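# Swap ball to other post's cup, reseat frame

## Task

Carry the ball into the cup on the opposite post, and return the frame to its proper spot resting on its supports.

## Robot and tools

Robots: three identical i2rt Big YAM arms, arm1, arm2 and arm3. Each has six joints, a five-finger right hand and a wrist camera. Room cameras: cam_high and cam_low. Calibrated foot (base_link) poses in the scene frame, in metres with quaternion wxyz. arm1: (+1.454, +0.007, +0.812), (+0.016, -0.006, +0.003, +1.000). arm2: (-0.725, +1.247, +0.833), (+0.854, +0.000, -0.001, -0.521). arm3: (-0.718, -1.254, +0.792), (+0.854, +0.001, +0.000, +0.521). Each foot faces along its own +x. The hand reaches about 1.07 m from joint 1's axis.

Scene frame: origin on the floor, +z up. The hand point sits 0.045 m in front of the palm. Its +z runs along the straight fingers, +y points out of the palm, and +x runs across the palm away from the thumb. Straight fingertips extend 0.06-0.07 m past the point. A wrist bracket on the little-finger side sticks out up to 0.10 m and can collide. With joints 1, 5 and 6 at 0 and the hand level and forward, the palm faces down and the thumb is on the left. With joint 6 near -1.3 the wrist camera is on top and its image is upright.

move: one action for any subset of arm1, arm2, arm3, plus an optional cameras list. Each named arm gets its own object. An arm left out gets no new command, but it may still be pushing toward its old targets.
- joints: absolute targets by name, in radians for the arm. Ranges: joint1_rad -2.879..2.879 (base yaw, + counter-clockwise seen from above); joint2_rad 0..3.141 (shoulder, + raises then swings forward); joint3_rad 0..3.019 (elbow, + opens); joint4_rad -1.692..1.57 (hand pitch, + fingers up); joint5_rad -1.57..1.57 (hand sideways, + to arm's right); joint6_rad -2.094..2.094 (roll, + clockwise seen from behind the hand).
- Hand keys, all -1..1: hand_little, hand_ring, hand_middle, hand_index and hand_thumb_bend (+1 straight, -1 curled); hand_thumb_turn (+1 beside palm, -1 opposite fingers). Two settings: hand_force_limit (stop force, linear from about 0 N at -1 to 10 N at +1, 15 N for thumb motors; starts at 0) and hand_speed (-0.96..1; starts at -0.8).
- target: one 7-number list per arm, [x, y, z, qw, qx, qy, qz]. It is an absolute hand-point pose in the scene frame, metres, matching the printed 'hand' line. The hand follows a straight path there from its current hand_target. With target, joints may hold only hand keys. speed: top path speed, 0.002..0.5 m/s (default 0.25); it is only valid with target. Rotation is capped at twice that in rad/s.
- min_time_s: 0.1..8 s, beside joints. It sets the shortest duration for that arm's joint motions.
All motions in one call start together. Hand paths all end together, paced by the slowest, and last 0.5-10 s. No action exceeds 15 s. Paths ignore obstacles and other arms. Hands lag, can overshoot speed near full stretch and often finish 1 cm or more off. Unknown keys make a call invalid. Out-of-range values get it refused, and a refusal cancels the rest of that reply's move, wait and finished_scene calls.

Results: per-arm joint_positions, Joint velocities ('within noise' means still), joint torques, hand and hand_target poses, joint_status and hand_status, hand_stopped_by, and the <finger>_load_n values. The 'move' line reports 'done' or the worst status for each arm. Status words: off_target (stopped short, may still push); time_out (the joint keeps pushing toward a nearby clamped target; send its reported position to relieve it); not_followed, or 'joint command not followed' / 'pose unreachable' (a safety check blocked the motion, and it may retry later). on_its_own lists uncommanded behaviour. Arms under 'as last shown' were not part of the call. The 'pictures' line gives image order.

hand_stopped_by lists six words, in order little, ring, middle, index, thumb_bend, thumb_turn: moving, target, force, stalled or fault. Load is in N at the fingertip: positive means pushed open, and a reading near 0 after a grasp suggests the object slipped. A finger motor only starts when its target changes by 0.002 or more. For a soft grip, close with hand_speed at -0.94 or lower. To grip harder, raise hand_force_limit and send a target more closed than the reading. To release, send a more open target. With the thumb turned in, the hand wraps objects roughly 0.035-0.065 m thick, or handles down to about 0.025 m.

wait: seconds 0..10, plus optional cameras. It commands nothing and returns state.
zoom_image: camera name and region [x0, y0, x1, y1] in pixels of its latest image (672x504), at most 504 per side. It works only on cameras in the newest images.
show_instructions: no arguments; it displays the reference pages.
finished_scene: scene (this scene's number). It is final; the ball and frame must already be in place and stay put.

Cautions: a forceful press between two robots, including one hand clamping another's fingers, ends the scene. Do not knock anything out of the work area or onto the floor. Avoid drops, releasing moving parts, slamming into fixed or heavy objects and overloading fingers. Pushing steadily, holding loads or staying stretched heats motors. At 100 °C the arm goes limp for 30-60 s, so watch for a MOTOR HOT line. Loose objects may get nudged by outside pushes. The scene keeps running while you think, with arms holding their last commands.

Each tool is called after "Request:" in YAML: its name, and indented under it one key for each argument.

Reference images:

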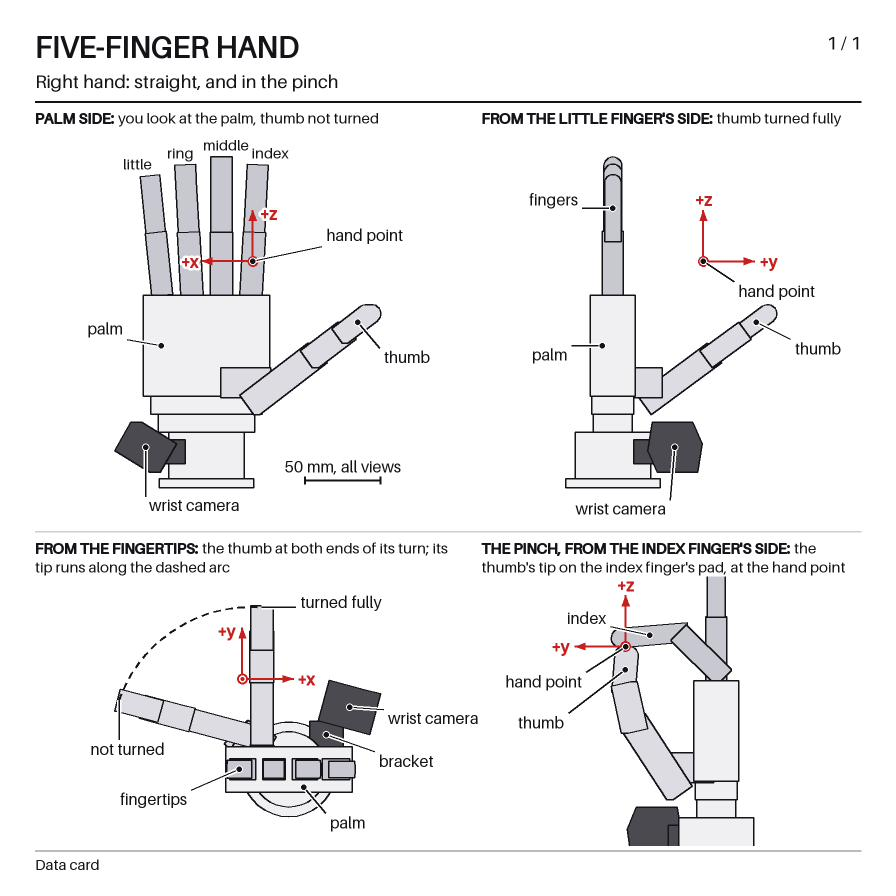

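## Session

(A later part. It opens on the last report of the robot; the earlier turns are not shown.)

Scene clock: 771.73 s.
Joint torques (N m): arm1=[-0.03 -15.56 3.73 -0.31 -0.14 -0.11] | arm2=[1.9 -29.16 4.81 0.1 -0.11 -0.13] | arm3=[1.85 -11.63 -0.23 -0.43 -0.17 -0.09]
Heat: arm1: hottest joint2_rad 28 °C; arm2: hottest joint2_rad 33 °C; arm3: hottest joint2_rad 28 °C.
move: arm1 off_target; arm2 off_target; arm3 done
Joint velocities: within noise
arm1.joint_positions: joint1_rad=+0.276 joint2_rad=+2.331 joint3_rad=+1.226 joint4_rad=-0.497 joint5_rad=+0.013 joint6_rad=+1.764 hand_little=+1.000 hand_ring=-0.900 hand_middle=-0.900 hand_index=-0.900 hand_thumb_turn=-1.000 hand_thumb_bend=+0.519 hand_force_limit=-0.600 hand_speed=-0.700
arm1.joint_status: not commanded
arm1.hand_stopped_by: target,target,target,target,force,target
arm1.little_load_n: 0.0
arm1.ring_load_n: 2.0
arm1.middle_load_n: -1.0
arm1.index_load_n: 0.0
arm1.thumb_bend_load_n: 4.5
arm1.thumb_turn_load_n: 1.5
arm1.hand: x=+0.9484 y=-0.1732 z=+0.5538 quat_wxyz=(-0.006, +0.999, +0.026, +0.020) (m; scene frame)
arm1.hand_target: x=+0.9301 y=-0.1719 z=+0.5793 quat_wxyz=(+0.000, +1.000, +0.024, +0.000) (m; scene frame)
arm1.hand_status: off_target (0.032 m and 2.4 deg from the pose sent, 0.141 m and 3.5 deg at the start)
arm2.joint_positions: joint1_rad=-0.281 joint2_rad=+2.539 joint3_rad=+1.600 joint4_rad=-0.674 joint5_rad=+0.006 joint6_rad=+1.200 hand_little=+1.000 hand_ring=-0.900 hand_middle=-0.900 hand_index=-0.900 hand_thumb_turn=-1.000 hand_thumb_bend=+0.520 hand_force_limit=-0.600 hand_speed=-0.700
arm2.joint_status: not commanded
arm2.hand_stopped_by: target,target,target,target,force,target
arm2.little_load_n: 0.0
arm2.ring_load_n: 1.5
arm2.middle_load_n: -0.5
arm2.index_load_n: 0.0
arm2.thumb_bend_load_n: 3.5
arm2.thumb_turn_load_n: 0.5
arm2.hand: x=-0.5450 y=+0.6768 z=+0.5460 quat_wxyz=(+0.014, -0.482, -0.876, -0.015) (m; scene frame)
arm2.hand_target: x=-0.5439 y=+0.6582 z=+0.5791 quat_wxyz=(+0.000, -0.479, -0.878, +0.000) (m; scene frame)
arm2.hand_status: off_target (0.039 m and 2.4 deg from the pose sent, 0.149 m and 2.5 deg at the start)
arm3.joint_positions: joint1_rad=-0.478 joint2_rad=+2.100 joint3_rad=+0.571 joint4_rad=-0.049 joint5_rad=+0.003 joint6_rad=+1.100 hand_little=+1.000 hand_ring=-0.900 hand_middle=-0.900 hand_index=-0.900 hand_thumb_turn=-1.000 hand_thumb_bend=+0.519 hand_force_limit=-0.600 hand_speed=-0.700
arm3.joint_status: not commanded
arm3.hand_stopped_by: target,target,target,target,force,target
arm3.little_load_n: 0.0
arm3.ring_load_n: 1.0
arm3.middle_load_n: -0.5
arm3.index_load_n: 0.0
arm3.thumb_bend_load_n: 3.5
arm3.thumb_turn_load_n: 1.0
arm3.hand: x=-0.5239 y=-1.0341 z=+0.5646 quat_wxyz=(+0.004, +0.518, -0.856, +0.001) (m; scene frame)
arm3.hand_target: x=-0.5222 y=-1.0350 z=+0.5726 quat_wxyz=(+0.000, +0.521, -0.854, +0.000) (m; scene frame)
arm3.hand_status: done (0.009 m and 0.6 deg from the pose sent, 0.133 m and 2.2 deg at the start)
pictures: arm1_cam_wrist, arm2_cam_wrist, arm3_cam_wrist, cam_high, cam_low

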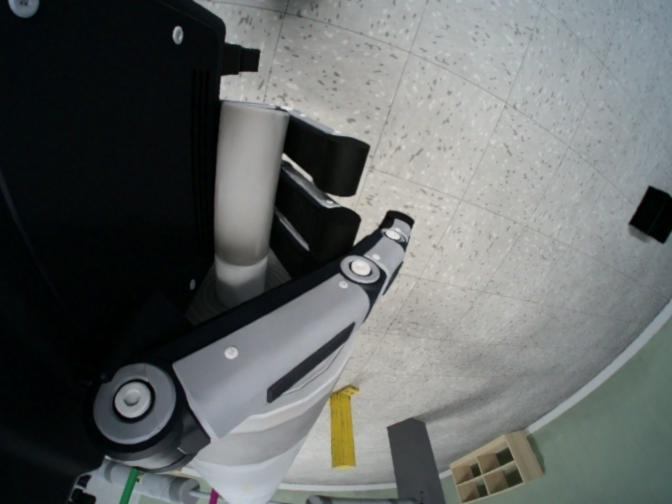

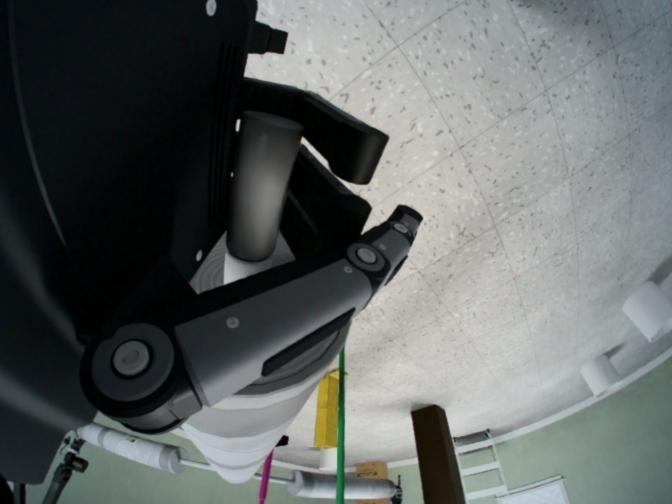

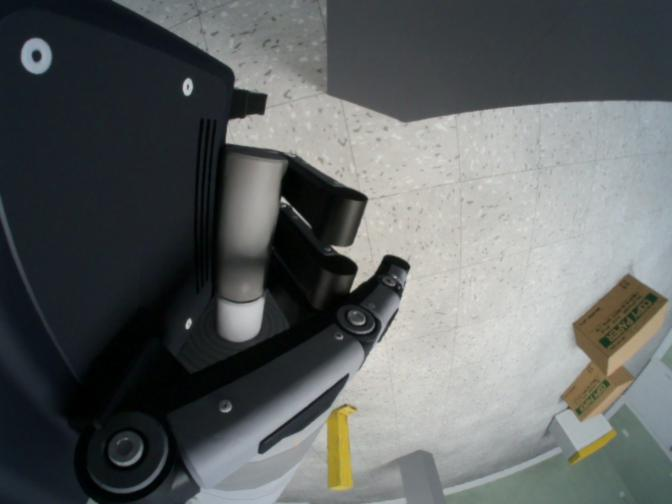

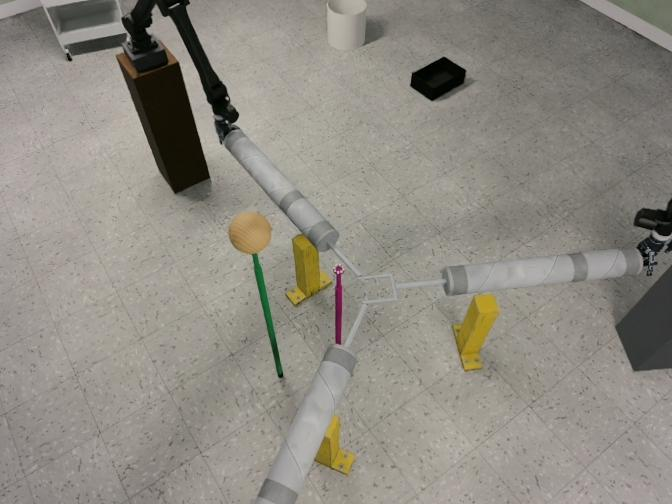

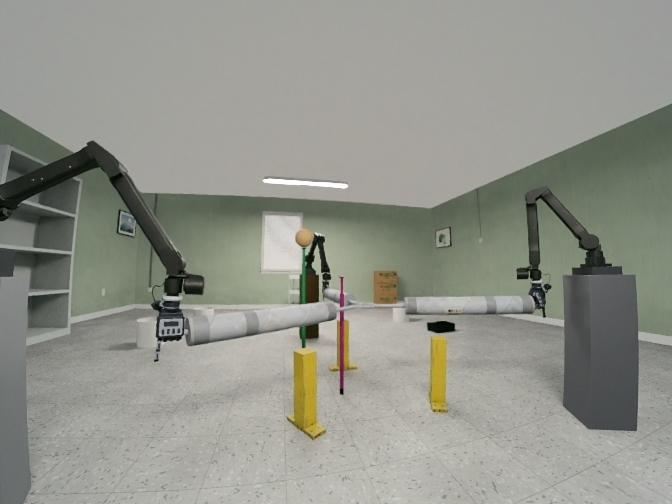

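Request:
move:
  arm1: {"target":[0.930,-0.170,0.877,0,0.9997,0.0244,0],"speed":0.15}
  arm2: {"target":[-0.549,0.656,0.880,0,0.4787,0.8780,0],"speed":0.15}
  arm3: {"target":[-0.522,-1.034,0.866,0,-0.5210,0.8536,0],"speed":0.15}
  cameras: ["cam_high","cam_low"]

Scene clock: 810.00 s.
Joint torques (N m): arm1=[0.32 -12.69 11.69 -0.94 -0.04 -0.07] | arm2=[1.96 -26.46 11.82 -0.32 -0.05 -0.15] | arm3=[2.55 -6.71 10.35 -1.16 -0.11 -0.03]
Heat: arm1: hottest joint2_rad 30 °C; arm2: hottest joint2_rad 33 °C; arm3: hottest joint2_rad 27 °C.
move: arm1 off_target; arm2 off_target; arm3 off_target
Joint velocities: within noise
arm1.joint_positions: joint1_rad=+0.273 joint2_rad=+1.779 joint3_rad=+1.273 joint4_rad=-1.119 joint5_rad=+0.011 joint6_rad=+1.763 hand_little=+1.000 hand_ring=-0.900 hand_middle=-0.900 hand_index=-0.900 hand_thumb_turn=-1.000 hand_thumb_bend=+0.519 hand_force_limit=-0.600 hand_speed=-0.700
arm1.joint_status: not commanded
arm1.hand_stopped_by: target,target,target,target,force,target
arm1.little_load_n: 0.0
arm1.ring_load_n: 2.5
arm1.middle_load_n: -1.0
arm1.index_load_n: 0.0
arm1.thumb_bend_load_n: 4.5
arm1.thumb_turn_load_n: 1.0
arm1.hand: x=+0.9534 y=-0.1682 z=+0.8380 quat_wxyz=(-0.008, +0.999, +0.025, +0.032) (m; scene frame)
arm1.hand_target: x=+0.9316 y=-0.1696 z=+0.8770 quat_wxyz=(+0.000, +1.000, +0.024, -0.001) (m; scene frame)
arm1.hand_status: off_target (0.046 m and 3.7 deg from the pose sent, 0.324 m and 2.4 deg at the start)
arm2.joint_positions: joint1_rad=-0.291 joint2_rad=+2.058 joint3_rad=+1.599 joint4_rad=-1.204 joint5_rad=+0.004 joint6_rad=+1.194 hand_little=+1.000 hand_ring=-0.900 hand_middle=-0.900 hand_index=-0.900 hand_thumb_turn=-1.000 hand_thumb_bend=+0.520 hand_force_limit=-0.600 hand_speed=-0.700
arm2.joint_status: not commanded
arm2.hand_stopped_by: target,target,target,target,force,target
arm2.little_load_n: 0.0
arm2.ring_load_n: 1.5
arm2.middle_load_n: -0.5
arm2.index_load_n: 0.0
arm2.thumb_bend_load_n: 3.5
arm2.thumb_turn_load_n: 1.0
arm2.hand: x=-0.5525 y=+0.6854 z=+0.8301 quat_wxyz=(+0.030, -0.482, -0.875, -0.034) (m; scene frame)
arm2.hand_target: x=-0.5496 y=+0.6589 z=+0.8800 quat_wxyz=(+0.000, -0.479, -0.878, +0.000) (m; scene frame)
arm2.hand_status: off_target (0.058 m and 5.2 deg from the pose sent, 0.335 m and 2.4 deg at the start)
arm3.joint_positions: joint1_rad=-0.478 joint2_rad=+1.208 joint3_rad=+0.685 joint4_rad=-1.093 joint5_rad=+0.002 joint6_rad=+1.100 hand_little=+1.000 hand_ring=-0.900 hand_middle=-0.900 hand_index=-0.900 hand_thumb_turn=-1.000 hand_thumb_bend=+0.519 hand_force_limit=-0.600 hand_speed=-0.700
arm3.joint_status: not commanded
arm3.hand_stopped_by: target,target,target,target,force,target
arm3.little_load_n: 0.0
arm3.ring_load_n: 1.0
arm3.middle_load_n: -0.5
arm3.index_load_n: 0.0
arm3.thumb_bend_load_n: 3.5
arm3.thumb_turn_load_n: 1.0
arm3.hand: x=-0.5367 y=-1.0433 z=+0.8416 quat_wxyz=(+0.022, +0.518, -0.855, +0.002) (m; scene frame)
arm3.hand_target: x=-0.5227 y=-1.0342 z=+0.8652 quat_wxyz=(+0.000, +0.521, -0.854, +0.000) (m; scene frame)
arm3.hand_status: off_target (0.030 m and 2.6 deg from the pose sent, 0.301 m and 0.6 deg at the start)
pictures: cam_high, cam_low

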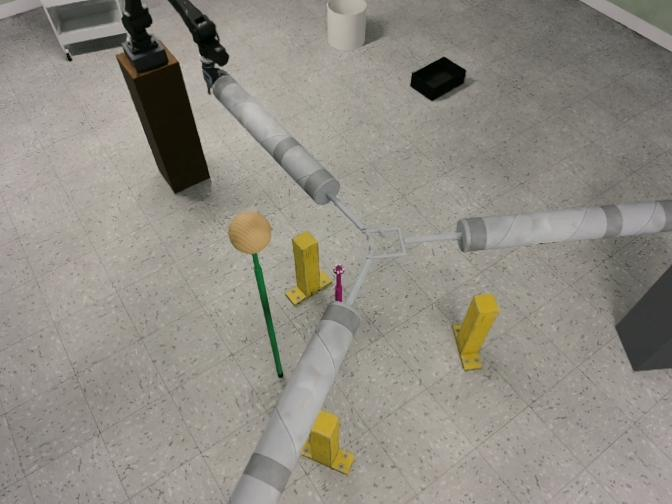

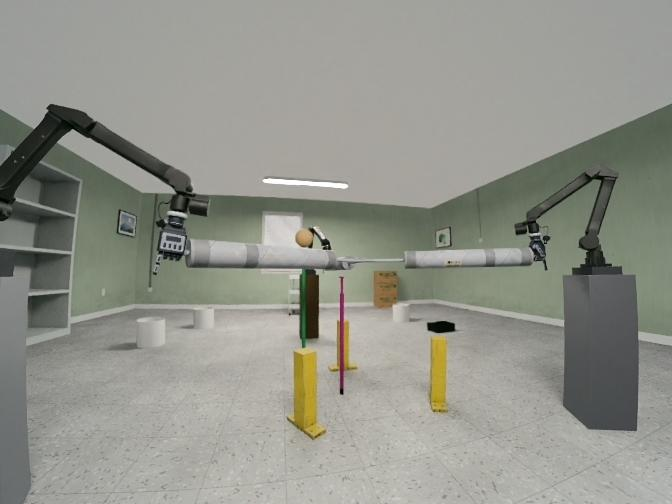

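Request:
move:
  arm1: {"target":[1.020,0.041,0.887,0,0.9997,0.0244,0],"speed":0.12}
  arm2: {"target":[-0.460,0.868,0.900,0,0.4787,0.8780,0],"speed":0.12}
  arm3: {"target":[-0.433,-0.823,0.878,0,-0.5210,0.8536,0],"speed":0.12}
  cameras: ["cam_high","cam_low"]

Request:
zoom_image:
  camera: "cam_high"
  region: [220, 190, 360, 310]

Request:
zoom_image:
  camera: "cam_low"
  region: [260, 210, 380, 310]

Scene clock: 825.83 s.
Joint torques (N m): arm1=[-0.15 -10.52 8.44 0.34 -0.19 -0.08] | arm2=[3.19 -19.37 7.91 1.32 -0.12 0.15] | arm3=[3.25 -13.1 12.04 -0.42 -0.11 0.15]
Heat: arm1: hottest joint2_rad 29 °C; arm2: hottest joint2_rad 32 °C; arm3: hottest joint3_rad 28 °C.
move: arm1 off_target; arm2 off_target; arm3 off_target
Joint velocities: within noise
arm1.joint_positions: joint1_rad=-0.189 joint2_rad=+1.551 joint3_rad=+1.047 joint4_rad=-1.118 joint5_rad=+0.009 joint6_rad=+1.302 hand_little=+1.000 hand_ring=-0.900 hand_middle=-0.900 hand_index=-0.900 hand_thumb_turn=-1.000 hand_thumb_bend=+0.519 hand_force_limit=-0.600 hand_speed=-0.700
arm1.joint_status: not commanded
arm1.hand_stopped_by: target,target,target,target,force,target
arm1.little_load_n: 0.0
arm1.ring_load_n: 3.0
arm1.middle_load_n: -1.0
arm1.index_load_n: 0.0
arm1.thumb_bend_load_n: 4.5
arm1.thumb_turn_load_n: 1.5
arm1.hand: x=+1.0329 y=+0.0363 z=+0.8634 quat_wxyz=(+0.005, +0.999, +0.024, +0.032) (m; scene frame)
arm1.hand_target: x=+1.0206 y=+0.0409 z=+0.8868 quat_wxyz=(+0.000, +1.000, +0.024, +0.000) (m; scene frame)
arm1.hand_status: off_target (0.027 m and 3.7 deg from the pose sent, 0.225 m and 3.7 deg at the start)
arm2.joint_positions: joint1_rad=-0.011 joint2_rad=+1.625 joint3_rad=+1.091 joint4_rad=-1.113 joint5_rad=+0.004 joint6_rad=+1.459 hand_little=+1.000 hand_ring=-0.900 hand_middle=-0.900 hand_index=-0.900 hand_thumb_turn=-1.000 hand_thumb_bend=+0.520 hand_force_limit=-0.600 hand_speed=-0.700
arm2.joint_status: not commanded
arm2.hand_stopped_by: target,target,target,target,force,target
arm2.little_load_n: 0.0
arm2.ring_load_n: 1.5
arm2.middle_load_n: -0.5
arm2.index_load_n: 0.0
arm2.thumb_bend_load_n: 3.0
arm2.thumb_turn_load_n: 0.5
arm2.hand: x=-0.4712 y=+0.8794 z=+0.8747 quat_wxyz=(+0.031, -0.476, -0.879, -0.021) (m; scene frame)
arm2.hand_target: x=-0.4603 y=+0.8687 z=+0.9000 quat_wxyz=(+0.000, -0.479, -0.878, -0.001) (m; scene frame)
arm2.hand_status: off_target (0.030 m and 4.3 deg from the pose sent, 0.216 m and 5.2 deg at the start)
arm3.joint_positions: joint1_rad=-0.241 joint2_rad=+1.716 joint3_rad=+1.250 joint4_rad=-1.180 joint5_rad=+0.001 joint6_rad=+1.325 hand_little=+1.000 hand_ring=-0.900 hand_middle=-0.900 hand_index=-0.900 hand_thumb_turn=-1.000 hand_thumb_bend=+0.519 hand_force_limit=-0.600 hand_speed=-0.700
arm3.joint_status: not commanded
arm3.hand_stopped_by: target,target,target,target,force,target
arm3.little_load_n: 0.0
arm3.ring_load_n: 1.0
arm3.middle_load_n: -0.5
arm3.index_load_n: 0.0
arm3.thumb_bend_load_n: 3.5
arm3.thumb_turn_load_n: 1.0
arm3.hand: x=-0.4519 y=-0.8491 z=+0.8468 quat_wxyz=(+0.036, +0.522, -0.852, +0.011) (m; scene frame)
arm3.hand_target: x=-0.4346 y=-0.8248 z=+0.8787 quat_wxyz=(+0.000, +0.521, -0.854, +0.000) (m; scene frame)
arm3.hand_status: off_target (0.045 m and 4.3 deg from the pose sent, 0.246 m and 2.6 deg at the start)
pictures: cam_high, cam_low

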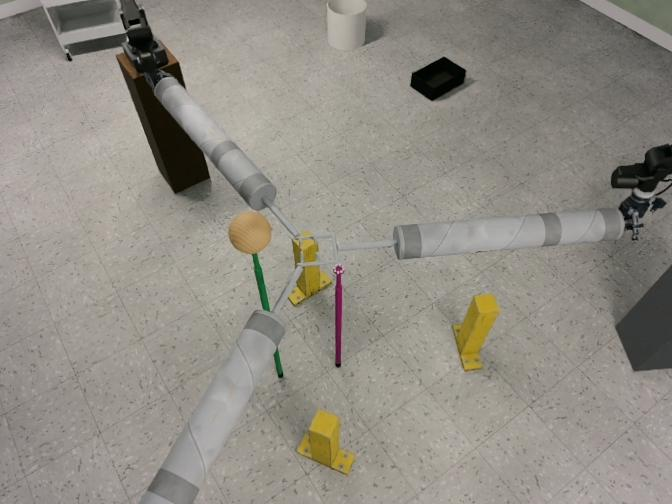

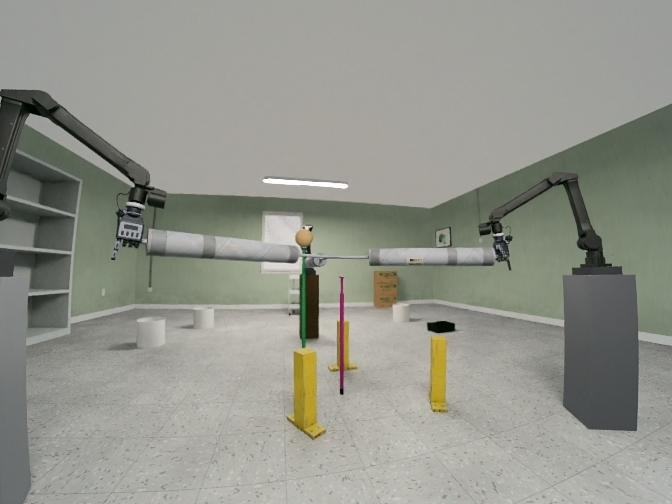

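Scaled by 3.600.

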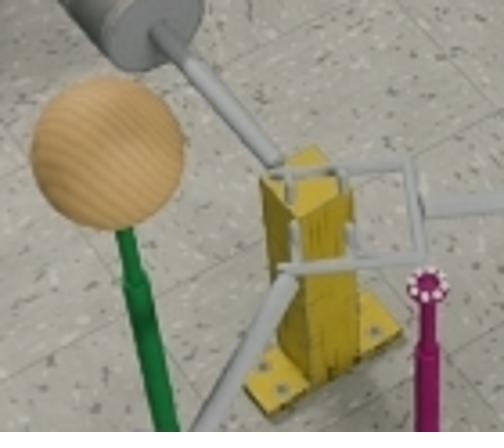

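Scaled by 4.200.

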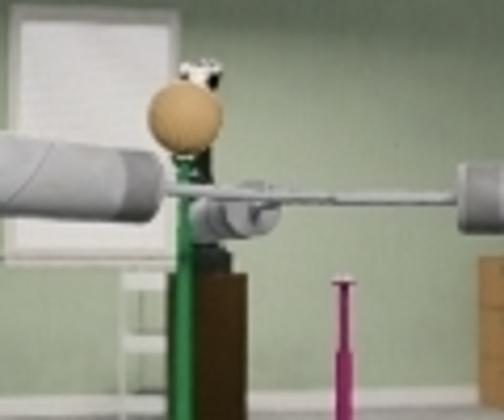

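Request:
move:
  arm1: {"target":[1.020,0.041,0.887,0,0.9997,0.0244,0],"speed":0.05}
  arm2: {"target":[-0.460,0.868,0.889,0,0.4787,0.8780,0],"speed":0.05}
  arm3: {"target":[-0.433,-0.823,0.892,0,-0.5210,0.8536,0],"speed":0.05}
  cameras: ["cam_high","cam_low"]

Scene clock: 866.50 s.
Joint torques (N m): arm1=[-0.15 -10.52 8.61 0.34 -0.1 -0.08] | arm2=[3.25 -18.08 7.73 1.52 -0.12 0.15] | arm3=[3.31 -14.39 12.22 -0.36 -0.12 0.15]
Heat: arm1: hottest joint3_rad 30 °C; arm2: hottest joint2_rad 29 °C; arm3: hottest joint3_rad 31 °C.
move: arm1 off_target; arm2 off_target; arm3 off_target
Joint velocities: within noise
arm1.joint_positions: joint1_rad=-0.189 joint2_rad=+1.551 joint3_rad=+1.047 joint4_rad=-1.118 joint5_rad=+0.006 joint6_rad=+1.301 hand_little=+1.000 hand_ring=-0.900 hand_middle=-0.900 hand_index=-0.900 hand_thumb_turn=-1.000 hand_thumb_bend=+0.519 hand_force_limit=-0.600 hand_speed=-0.700
arm1.joint_status: not commanded
arm1.hand_stopped_by: target,target,target,target,force,target
arm1.little_load_n: 0.0
arm1.ring_load_n: 2.5
arm1.middle_load_n: -1.0
arm1.index_load_n: 0.0
arm1.thumb_bend_load_n: 4.5
arm1.thumb_turn_load_n: 1.5
arm1.hand: x=+1.0327 y=+0.0358 z=+0.8639 quat_wxyz=(+0.007, +0.999, +0.024, +0.031) (m; scene frame)
arm1.hand_target: x=+1.0206 y=+0.0409 z=+0.8869 quat_wxyz=(+0.000, +1.000, +0.024, +0.000) (m; scene frame)
arm1.hand_status: off_target (0.027 m and 3.7 deg from the pose sent, 0.027 m and 3.7 deg at the start)
arm2.joint_positions: joint1_rad=-0.011 joint2_rad=+1.625 joint3_rad=+1.078 joint4_rad=-1.089 joint5_rad=+0.004 joint6_rad=+1.459 hand_little=+1.000 hand_ring=-0.900 hand_middle=-0.900 hand_index=-0.900 hand_thumb_turn=-1.000 hand_thumb_bend=+0.520 hand_force_limit=-0.600 hand_speed=-0.700
arm2.joint_status: not commanded
arm2.hand_stopped_by: target,target,target,target,force,target
arm2.little_load_n: 0.0
arm2.ring_load_n: 1.0
arm2.middle_load_n: -0.5
arm2.index_load_n: 0.0
arm2.thumb_bend_load_n: 3.5
arm2.thumb_turn_load_n: 1.0
arm2.hand: x=-0.4708 y=+0.8786 z=+0.8707 quat_wxyz=(+0.026, -0.476, -0.879, -0.017) (m; scene frame)
arm2.hand_target: x=-0.4602 y=+0.8685 z=+0.8893 quat_wxyz=(+0.000, -0.479, -0.878, -0.001) (m; scene frame)
arm2.hand_status: off_target (0.024 m and 3.6 deg from the pose sent, 0.021 m and 4.3 deg at the start)
arm3.joint_positions: joint1_rad=-0.241 joint2_rad=+1.716 joint3_rad=+1.269 joint4_rad=-1.215 joint5_rad=+0.001 joint6_rad=+1.325 hand_little=+1.000 hand_ring=-0.900 hand_middle=-0.900 hand_index=-0.900 hand_thumb_turn=-1.000 hand_thumb_bend=+0.519 hand_force_limit=-0.600 hand_speed=-0.700
arm3.joint_status: not commanded
arm3.hand_stopped_by: target,target,target,target,force,target
arm3.little_load_n: 0.0
arm3.ring_load_n: 1.5
arm3.middle_load_n: -0.5
arm3.index_load_n: 0.0
arm3.thumb_bend_load_n: 3.5
arm3.thumb_turn_load_n: 1.0
arm3.hand: x=-0.4526 y=-0.8499 z=+0.8535 quat_wxyz=(+0.043, +0.522, -0.852, +0.013) (m; scene frame)
arm3.hand_target: x=-0.4349 y=-0.8251 z=+0.8928 quat_wxyz=(+0.000, +0.521, -0.854, -0.001) (m; scene frame)
arm3.hand_status: off_target (0.051 m and 5.2 deg from the pose sent, 0.055 m and 4.3 deg at the start)
pictures: cam_high, cam_low

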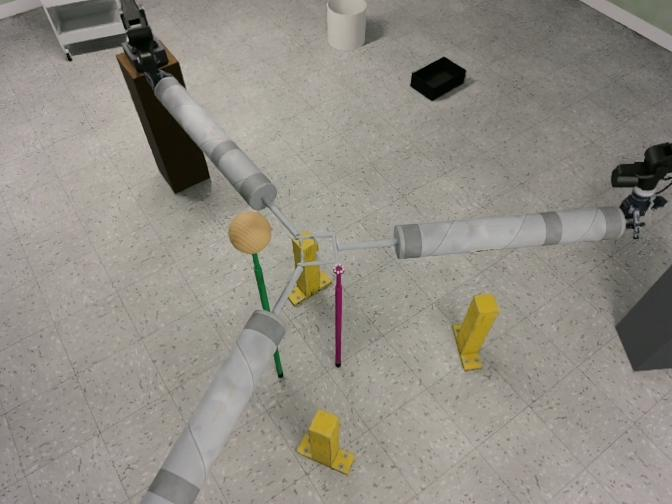

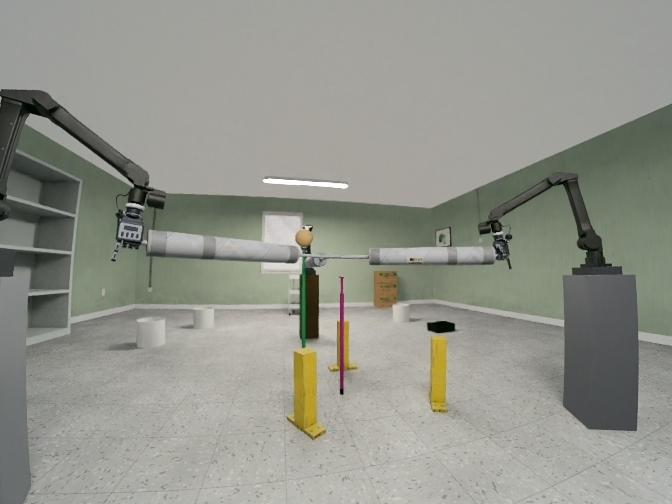

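Request:
zoom_image:
  camera: "cam_high"
  region: [220, 190, 360, 295]

Request:
zoom_image:
  camera: "cam_low"
  region: [270, 210, 400, 307]

Scaled by 3.600.

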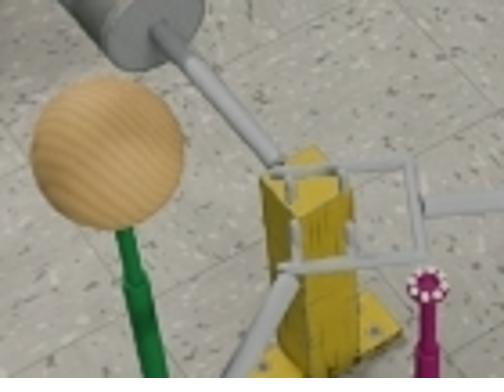

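Scaled by 3.877.

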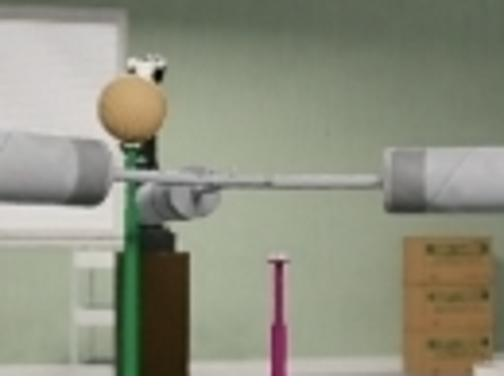

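Request:
zoom_image:
  camera: "cam_high"
  region: [130, 60, 290, 180]

Request:
zoom_image:
  camera: "cam_high"
  region: [530, 160, 672, 266]

Request:
zoom_image:
  camera: "cam_high"
  region: [240, 170, 440, 320]

Scaled by 3.150.

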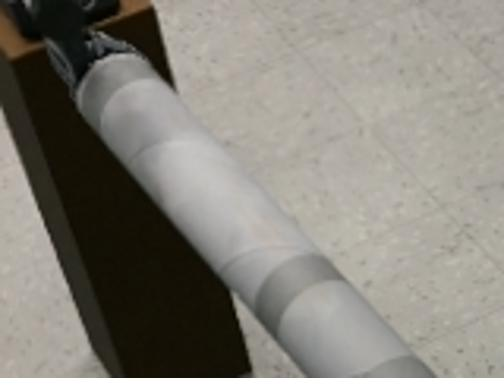

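Scaled by 3.549.

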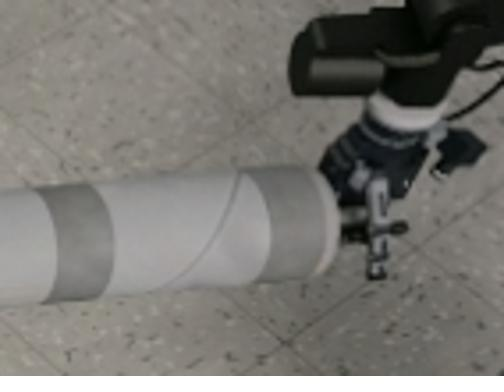

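Scaled by 2.520.

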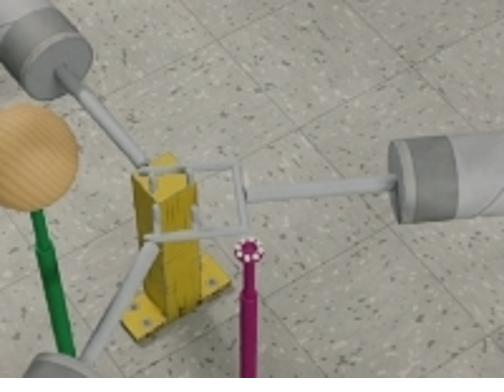

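Request:
move:
  arm1: {"target":[1.0566,0.1121,0.887,0,0.9997,0.0244,0],"speed":0.06}
  arm2: {"target":[-0.4234,0.9391,0.887,0,0.4787,0.8780,0],"speed":0.06}
  arm3: {"target":[-0.3964,-0.7519,0.894,0,-0.5210,0.8536,0],"speed":0.06}
  cameras: ["cam_high","cam_low"]

Request:
zoom_image:
  camera: "cam_high"
  region: [200, 180, 340, 285]

Request:
zoom_image:
  camera: "cam_low"
  region: [265, 210, 365, 285]

Scene clock: 974.20 s.
Joint torques (N m): arm1=[-0.26 -9.93 8.44 0.28 -0.24 -0.05] | arm2=[3.08 -17.32 7.5 1.46 -0.12 0.16] | arm3=[3.14 -16.15 12.93 -0.28 -0.13 0.17]
Heat: arm1: hottest joint3_rad 31 °C; arm2: hottest joint2_rad 27 °C; arm3: hottest joint3_rad 40 °C.
move: arm1 off_target; arm2 off_target; arm3 off_target
Joint velocities: within noise
arm1.joint_positions: joint1_rad=-0.385 joint2_rad=+1.520 joint3_rad=+1.017 joint4_rad=-1.118 joint5_rad=+0.008 joint6_rad=+1.106 hand_little=+1.000 hand_ring=-0.900 hand_middle=-0.900 hand_index=-0.900 hand_thumb_turn=-1.000 hand_thumb_bend=+0.519 hand_force_limit=-0.600 hand_speed=-0.700
arm1.joint_status: not commanded
arm1.hand_stopped_by: target,target,target,target,force,target
arm1.little_load_n: 0.0
arm1.ring_load_n: 3.0
arm1.middle_load_n: -1.0
arm1.index_load_n: 0.0
arm1.thumb_bend_load_n: 4.5
arm1.thumb_turn_load_n: 1.5
arm1.hand: x=+1.0685 y=+0.1060 z=+0.8659 quat_wxyz=(+0.011, +0.999, +0.024, +0.031) (m; scene frame)
arm1.hand_target: x=+1.0571 y=+0.1118 z=+0.8869 quat_wxyz=(+0.000, +1.000, +0.025, +0.000) (m; scene frame)
arm1.hand_status: off_target (0.025 m and 3.7 deg from the pose sent, 0.083 m and 3.7 deg at the start)
arm2.joint_positions: joint1_rad=+0.157 joint2_rad=+1.540 joint3_rad=+0.960 joint4_rad=-1.064 joint5_rad=+0.004 joint6_rad=+1.624 hand_little=+1.000 hand_ring=-0.900 hand_middle=-0.900 hand_index=-0.900 hand_thumb_turn=-1.000 hand_thumb_bend=+0.520 hand_force_limit=-0.600 hand_speed=-0.700
arm2.joint_status: not commanded
arm2.hand_stopped_by: target,target,target,target,force,target
arm2.little_load_n: 0.0
arm2.ring_load_n: 1.0
arm2.middle_load_n: -0.5
arm2.index_load_n: 0.0
arm2.thumb_bend_load_n: 3.5
arm2.thumb_turn_load_n: 1.0
arm2.hand: x=-0.4351 y=+0.9486 z=+0.8653 quat_wxyz=(+0.032, -0.475, -0.879, -0.014) (m; scene frame)
arm2.hand_target: x=-0.4237 y=+0.9395 z=+0.8871 quat_wxyz=(+0.000, -0.479, -0.878, +0.000) (m; scene frame)
arm2.hand_status: off_target (0.026 m and 4.1 deg from the pose sent, 0.079 m and 3.6 deg at the start)
arm3.joint_positions: joint1_rad=-0.208 joint2_rad=+1.898 joint3_rad=+1.538 joint4_rad=-1.302 joint5_rad=+0.001 joint6_rad=+1.356 hand_little=+1.000 hand_ring=-0.900 hand_middle=-0.900 hand_index=-0.900 hand_thumb_turn=-1.000 hand_thumb_bend=+0.519 hand_force_limit=-0.600 hand_speed=-0.700
arm3.joint_status: not commanded
arm3.hand_stopped_by: target,target,target,target,force,target
arm3.little_load_n: -0.5
arm3.ring_load_n: 1.5
arm3.middle_load_n: -0.5
arm3.index_load_n: 0.0
arm3.thumb_bend_load_n: 3.5
arm3.thumb_turn_load_n: 1.0
arm3.hand: x=-0.4159 y=-0.7805 z=+0.8557 quat_wxyz=(+0.043, +0.523, -0.851, +0.015) (m; scene frame)
arm3.hand_target: x=-0.3983 y=-0.7546 z=+0.8950 quat_wxyz=(+0.000, +0.521, -0.854, -0.001) (m; scene frame)
arm3.hand_status: off_target (0.052 m and 5.2 deg from the pose sent, 0.120 m and 5.2 deg at the start)
pictures: cam_high, cam_low

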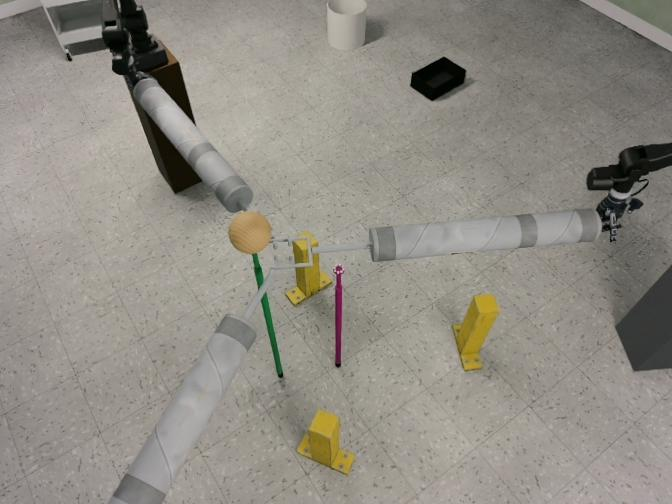

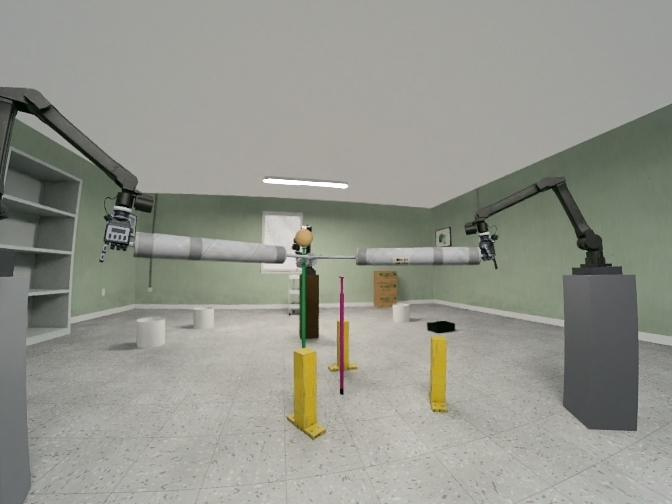

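Scaled by 3.600.

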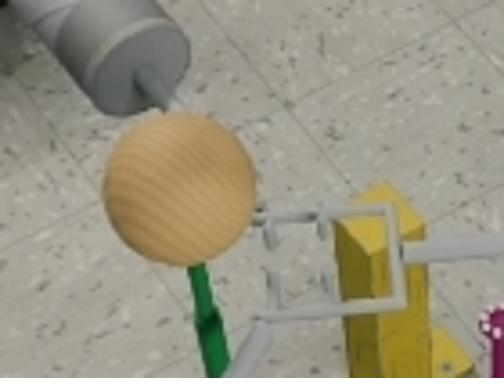

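Scaled by 5.040.

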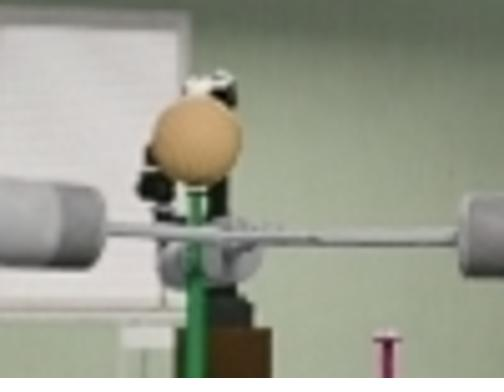

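Request:
move:
  arm1: {"target":[1.0669,0.1518,0.887,0,0.9997,0.0244,0],"speed":0.05}
  arm2: {"target":[-0.4131,0.9788,0.888,0,0.4787,0.8780,0],"speed":0.05}
  arm3: {"target":[-0.3861,-0.7122,0.899,0,-0.5210,0.8536,0],"speed":0.05}
  cameras: ["cam_high","cam_low"]

Request:
zoom_image:
  camera: "cam_high"
  region: [220, 200, 320, 275]

Request:
zoom_image:
  camera: "cam_low"
  region: [265, 210, 365, 285]

Scene clock: 1026.83 s.
Joint torques (N m): arm1=[-0.5 -9.05 10.25 0.23 -0.22 -0.1] | arm2=[2.84 -15.97 7.19 1.21 0.03 0.12] | arm3=[3.37 -17.67 13.23 -0.23 -0.14 0.18]
Heat: arm1: hottest joint3_rad 32 °C; arm2: hottest joint2_rad 27 °C; arm3: hottest joint3_rad 41 °C.
move: arm1 off_target; arm2 off_target; arm3 off_target
Joint velocities: within noise
arm1.joint_positions: joint1_rad=-0.484 joint2_rad=+1.520 joint3_rad=+1.017 joint4_rad=-1.115 joint5_rad=+0.007 joint6_rad=+1.009 hand_little=+1.000 hand_ring=-0.900 hand_middle=-0.900 hand_index=-0.900 hand_thumb_turn=-1.000 hand_thumb_bend=+0.519 hand_force_limit=-0.600 hand_speed=-0.700
arm1.joint_status: not commanded
arm1.hand_stopped_by: target,target,target,target,force,target
arm1.little_load_n: 0.0
arm1.ring_load_n: 2.5
arm1.middle_load_n: -0.5
arm1.index_load_n: 0.0
arm1.thumb_bend_load_n: 4.5
arm1.thumb_turn_load_n: 1.5
arm1.hand: x=+1.0852 y=+0.1409 z=+0.8662 quat_wxyz=(+0.013, +0.999, +0.023, +0.028) (m; scene frame)
arm1.hand_target: x=+1.0678 y=+0.1514 z=+0.8872 quat_wxyz=(+0.000, +1.000, +0.025, +0.000) (m; scene frame)
arm1.hand_status: off_target (0.030 m and 3.6 deg from the pose sent, 0.050 m and 3.7 deg at the start)
arm2.joint_positions: joint1_rad=+0.248 joint2_rad=+1.475 joint3_rad=+0.901 joint4_rad=-1.055 joint5_rad=+0.000 joint6_rad=+1.715 hand_little=+1.000 hand_ring=-0.900 hand_middle=-0.900 hand_index=-0.900 hand_thumb_turn=-1.000 hand_thumb_bend=+0.520 hand_force_limit=-0.600 hand_speed=-0.700
arm2.joint_status: not commanded
arm2.hand_stopped_by: target,target,target,target,force,target
arm2.little_load_n: 0.5
arm2.ring_load_n: 1.0
arm2.middle_load_n: -0.5
arm2.index_load_n: 0.0
arm2.thumb_bend_load_n: 3.5
arm2.thumb_turn_load_n: 1.0
arm2.hand: x=-0.4210 y=+0.9850 z=+0.8701 quat_wxyz=(+0.026, -0.476, -0.879, -0.010) (m; scene frame)
arm2.hand_target: x=-0.4134 y=+0.9790 z=+0.8878 quat_wxyz=(+0.000, -0.479, -0.878, +0.000) (m; scene frame)
arm2.hand_status: off_target (0.020 m and 3.2 deg from the pose sent, 0.044 m and 4.1 deg at the start)
arm3.joint_positions: joint1_rad=-0.182 joint2_rad=+1.996 joint3_rad=+1.694 joint4_rad=-1.368 joint5_rad=+0.001 joint6_rad=+1.382 hand_little=+1.000 hand_ring=-0.900 hand_middle=-0.900 hand_index=-0.900 hand_thumb_turn=-1.000 hand_thumb_bend=+0.519 hand_force_limit=-0.600 hand_speed=-0.700
arm3.joint_status: not commanded
arm3.hand_stopped_by: target,target,target,target,force,target
arm3.little_load_n: 0.0
arm3.ring_load_n: 1.0
arm3.middle_load_n: -0.5
arm3.index_load_n: 0.0
arm3.thumb_bend_load_n: 3.5
arm3.thumb_turn_load_n: 1.0
arm3.hand: x=-0.4040 y=-0.7426 z=+0.8570 quat_wxyz=(+0.046, +0.523, -0.851, +0.017) (m; scene frame)
arm3.hand_target: x=-0.3883 y=-0.7152 z=+0.9001 quat_wxyz=(+0.000, +0.521, -0.854, -0.001) (m; scene frame)
arm3.hand_status: off_target (0.055 m and 5.7 deg from the pose sent, 0.086 m and 5.2 deg at the start)
pictures: cam_high, cam_low

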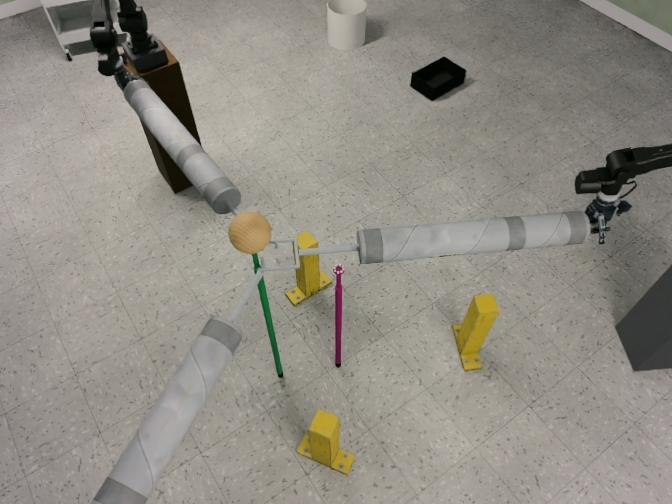

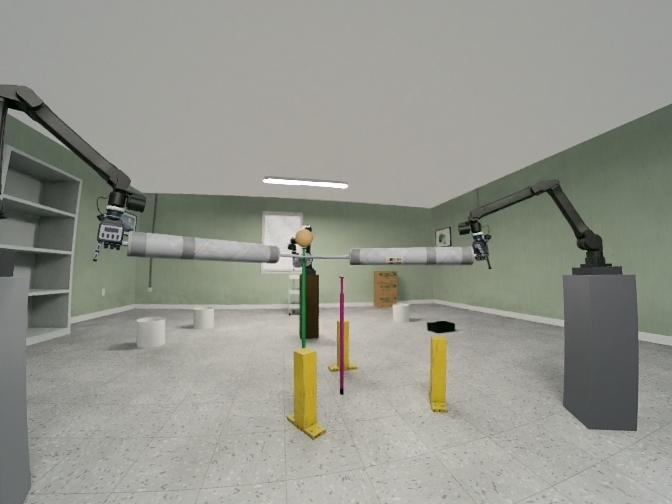

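Scaled by 5.040.

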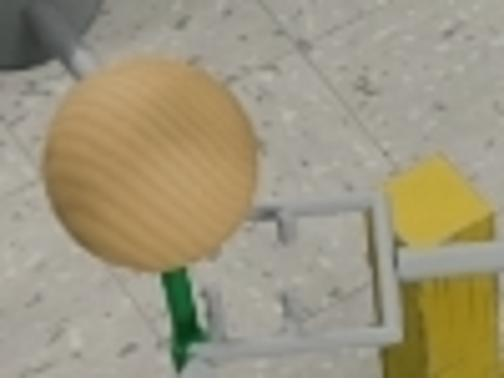

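Scaled by 5.040.

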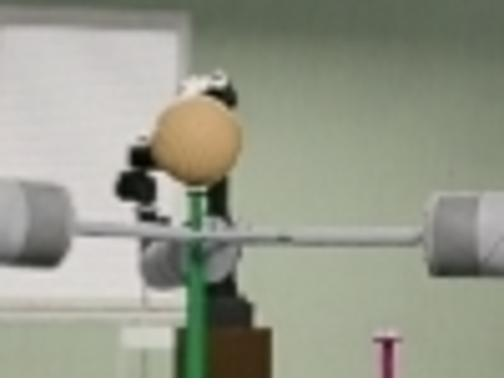

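Request:
zoom_image:
  camera: "cam_high"
  region: [240, 230, 304, 278]

Scaled by 7.875.

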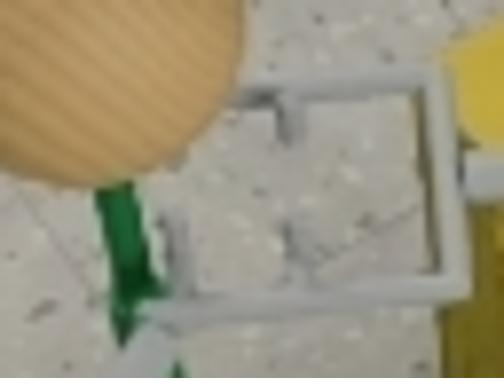

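Request:
zoom_image:
  camera: "cam_low"
  region: [284, 226, 332, 274]

Scaled by 10.500.

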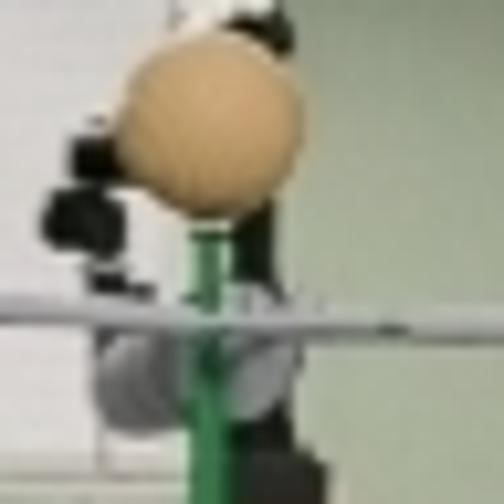

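Request:
move:
  arm1: {"target":[1.0649,0.1697,0.887,0,0.9997,0.0244,0],"speed":0.04}
  arm2: {"target":[-0.4151,0.9967,0.887,0,0.4787,0.8780,0],"speed":0.04}
  arm3: {"target":[-0.3881,-0.6943,0.902,0,-0.5210,0.8536,0],"speed":0.04}
  cameras: ["cam_high","cam_low"]

Request:
zoom_image:
  camera: "cam_high"
  region: [240, 230, 304, 278]

Request:
zoom_image:
  camera: "cam_low"
  region: [284, 226, 332, 274]

Scene clock: 1159.50 s.
Joint torques (N m): arm1=[0.03 -8.23 11.58 -0.2 -0.19 -0.1] | arm2=[2.67 -15.33 6.98 1.01 0.11 0.1] | arm3=[3.43 -18.49 13.65 -0.06 -0.19 0.2]
Heat: arm1: hottest joint3_rad 36 °C; arm2: hottest joint2_rad 26 °C; arm3: hottest joint3_rad 40 °C.
move: arm1 off_target; arm2 off_target; arm3 off_target
Joint velocities: within noise
arm1.joint_positions: joint1_rad=-0.517 joint2_rad=+1.539 joint3_rad=+1.029 joint4_rad=-1.110 joint5_rad=+0.006 joint6_rad=+0.976 hand_little=+1.000 hand_ring=-0.900 hand_middle=-0.900 hand_index=-0.900 hand_thumb_turn=-1.000 hand_thumb_bend=+0.519 hand_force_limit=-0.600 hand_speed=-0.700
arm1.joint_status: not commanded
arm1.hand_stopped_by: target,target,target,target,force,target
arm1.little_load_n: 0.0
arm1.ring_load_n: 2.5
arm1.middle_load_n: -1.0
arm1.index_load_n: 0.0
arm1.thumb_bend_load_n: 4.5
arm1.thumb_turn_load_n: 1.5
arm1.hand: x=+1.0871 y=+0.1546 z=+0.8631 quat_wxyz=(+0.014, +0.999, +0.023, +0.029) (m; scene frame)
arm1.hand_target: x=+1.0662 y=+0.1691 z=+0.8873 quat_wxyz=(+0.000, +1.000, +0.024, +0.000) (m; scene frame)
arm1.hand_status: off_target (0.036 m and 3.7 deg from the pose sent, 0.041 m and 3.6 deg at the start)
arm2.joint_positions: joint1_rad=+0.279 joint2_rad=+1.439 joint3_rad=+0.865 joint4_rad=-1.045 joint5_rad=-0.002 joint6_rad=+1.748 hand_little=+1.000 hand_ring=-0.900 hand_middle=-0.900 hand_index=-0.900 hand_thumb_turn=-1.000 hand_thumb_bend=+0.520 hand_force_limit=-0.600 hand_speed=-0.700
arm2.joint_status: not commanded
arm2.hand_stopped_by: target,target,target,target,force,target
arm2.little_load_n: 0.0
arm2.ring_load_n: 1.0
arm2.middle_load_n: 0.0
arm2.index_load_n: 0.0
arm2.thumb_bend_load_n: 3.0
arm2.thumb_turn_load_n: 1.0
arm2.hand: x=-0.4198 y=+1.0009 z=+0.8716 quat_wxyz=(+0.021, -0.476, -0.879, -0.009) (m; scene frame)
arm2.hand_target: x=-0.4151 y=+0.9967 z=+0.8869 quat_wxyz=(+0.000, -0.479, -0.878, +0.000) (m; scene frame)
arm2.hand_status: off_target (0.017 m and 2.6 deg from the pose sent, 0.021 m and 3.2 deg at the start)
arm3.joint_positions: joint1_rad=-0.164 joint2_rad=+2.032 joint3_rad=+1.753 joint4_rad=-1.398 joint5_rad=+0.003 joint6_rad=+1.401 hand_little=+1.000 hand_ring=-0.900 hand_middle=-0.900 hand_index=-0.900 hand_thumb_turn=-1.000 hand_thumb_bend=+0.519 hand_force_limit=-0.600 hand_speed=-0.700
arm3.joint_status: not commanded
arm3.hand_stopped_by: target,target,target,target,force,target
arm3.little_load_n: 0.0
arm3.ring_load_n: 1.0
arm3.middle_load_n: -0.5
arm3.index_load_n: 0.0
arm3.thumb_bend_load_n: 3.5
arm3.thumb_turn_load_n: 1.0
arm3.hand: x=-0.4050 y=-0.7269 z=+0.8572 quat_wxyz=(+0.049, +0.523, -0.851, +0.020) (m; scene frame)
arm3.hand_target: x=-0.3907 y=-0.6977 z=+0.9032 quat_wxyz=(+0.000, +0.521, -0.853, -0.001) (m; scene frame)
arm3.hand_status: off_target (0.058 m and 6.1 deg from the pose sent, 0.068 m and 5.7 deg at the start)
pictures: cam_high, cam_low

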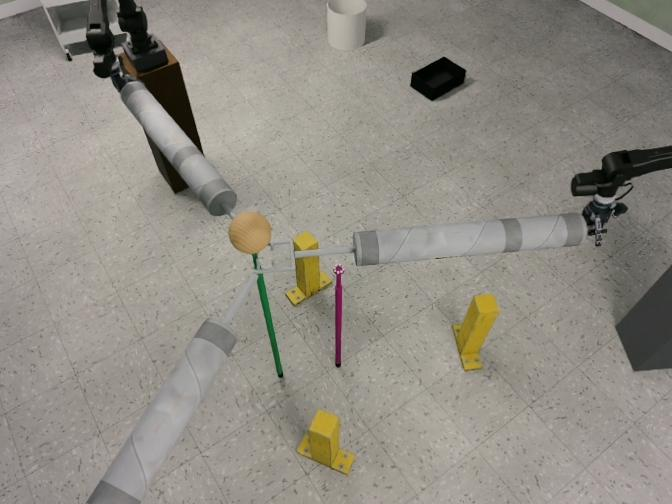

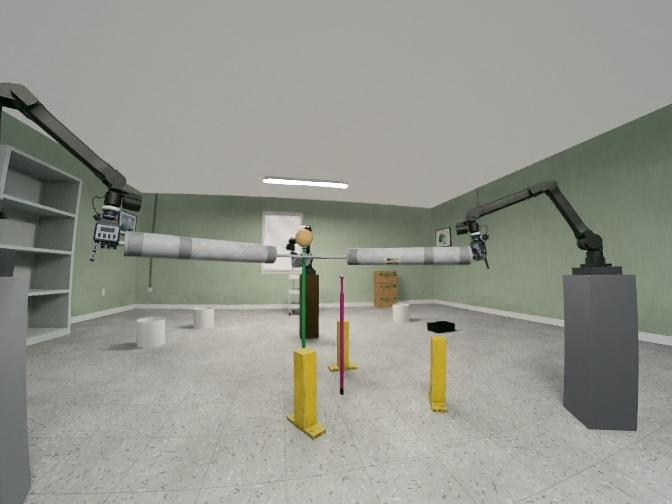

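Scaled by 7.875.

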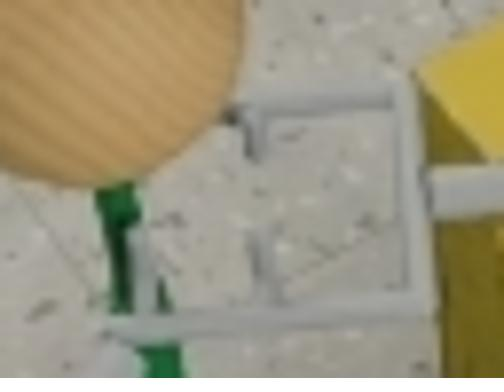

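Scaled by 10.500.

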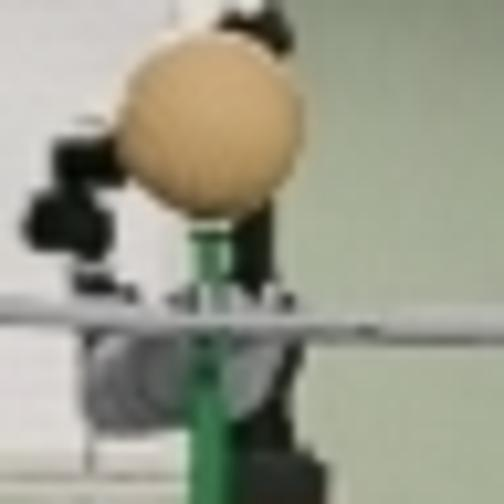

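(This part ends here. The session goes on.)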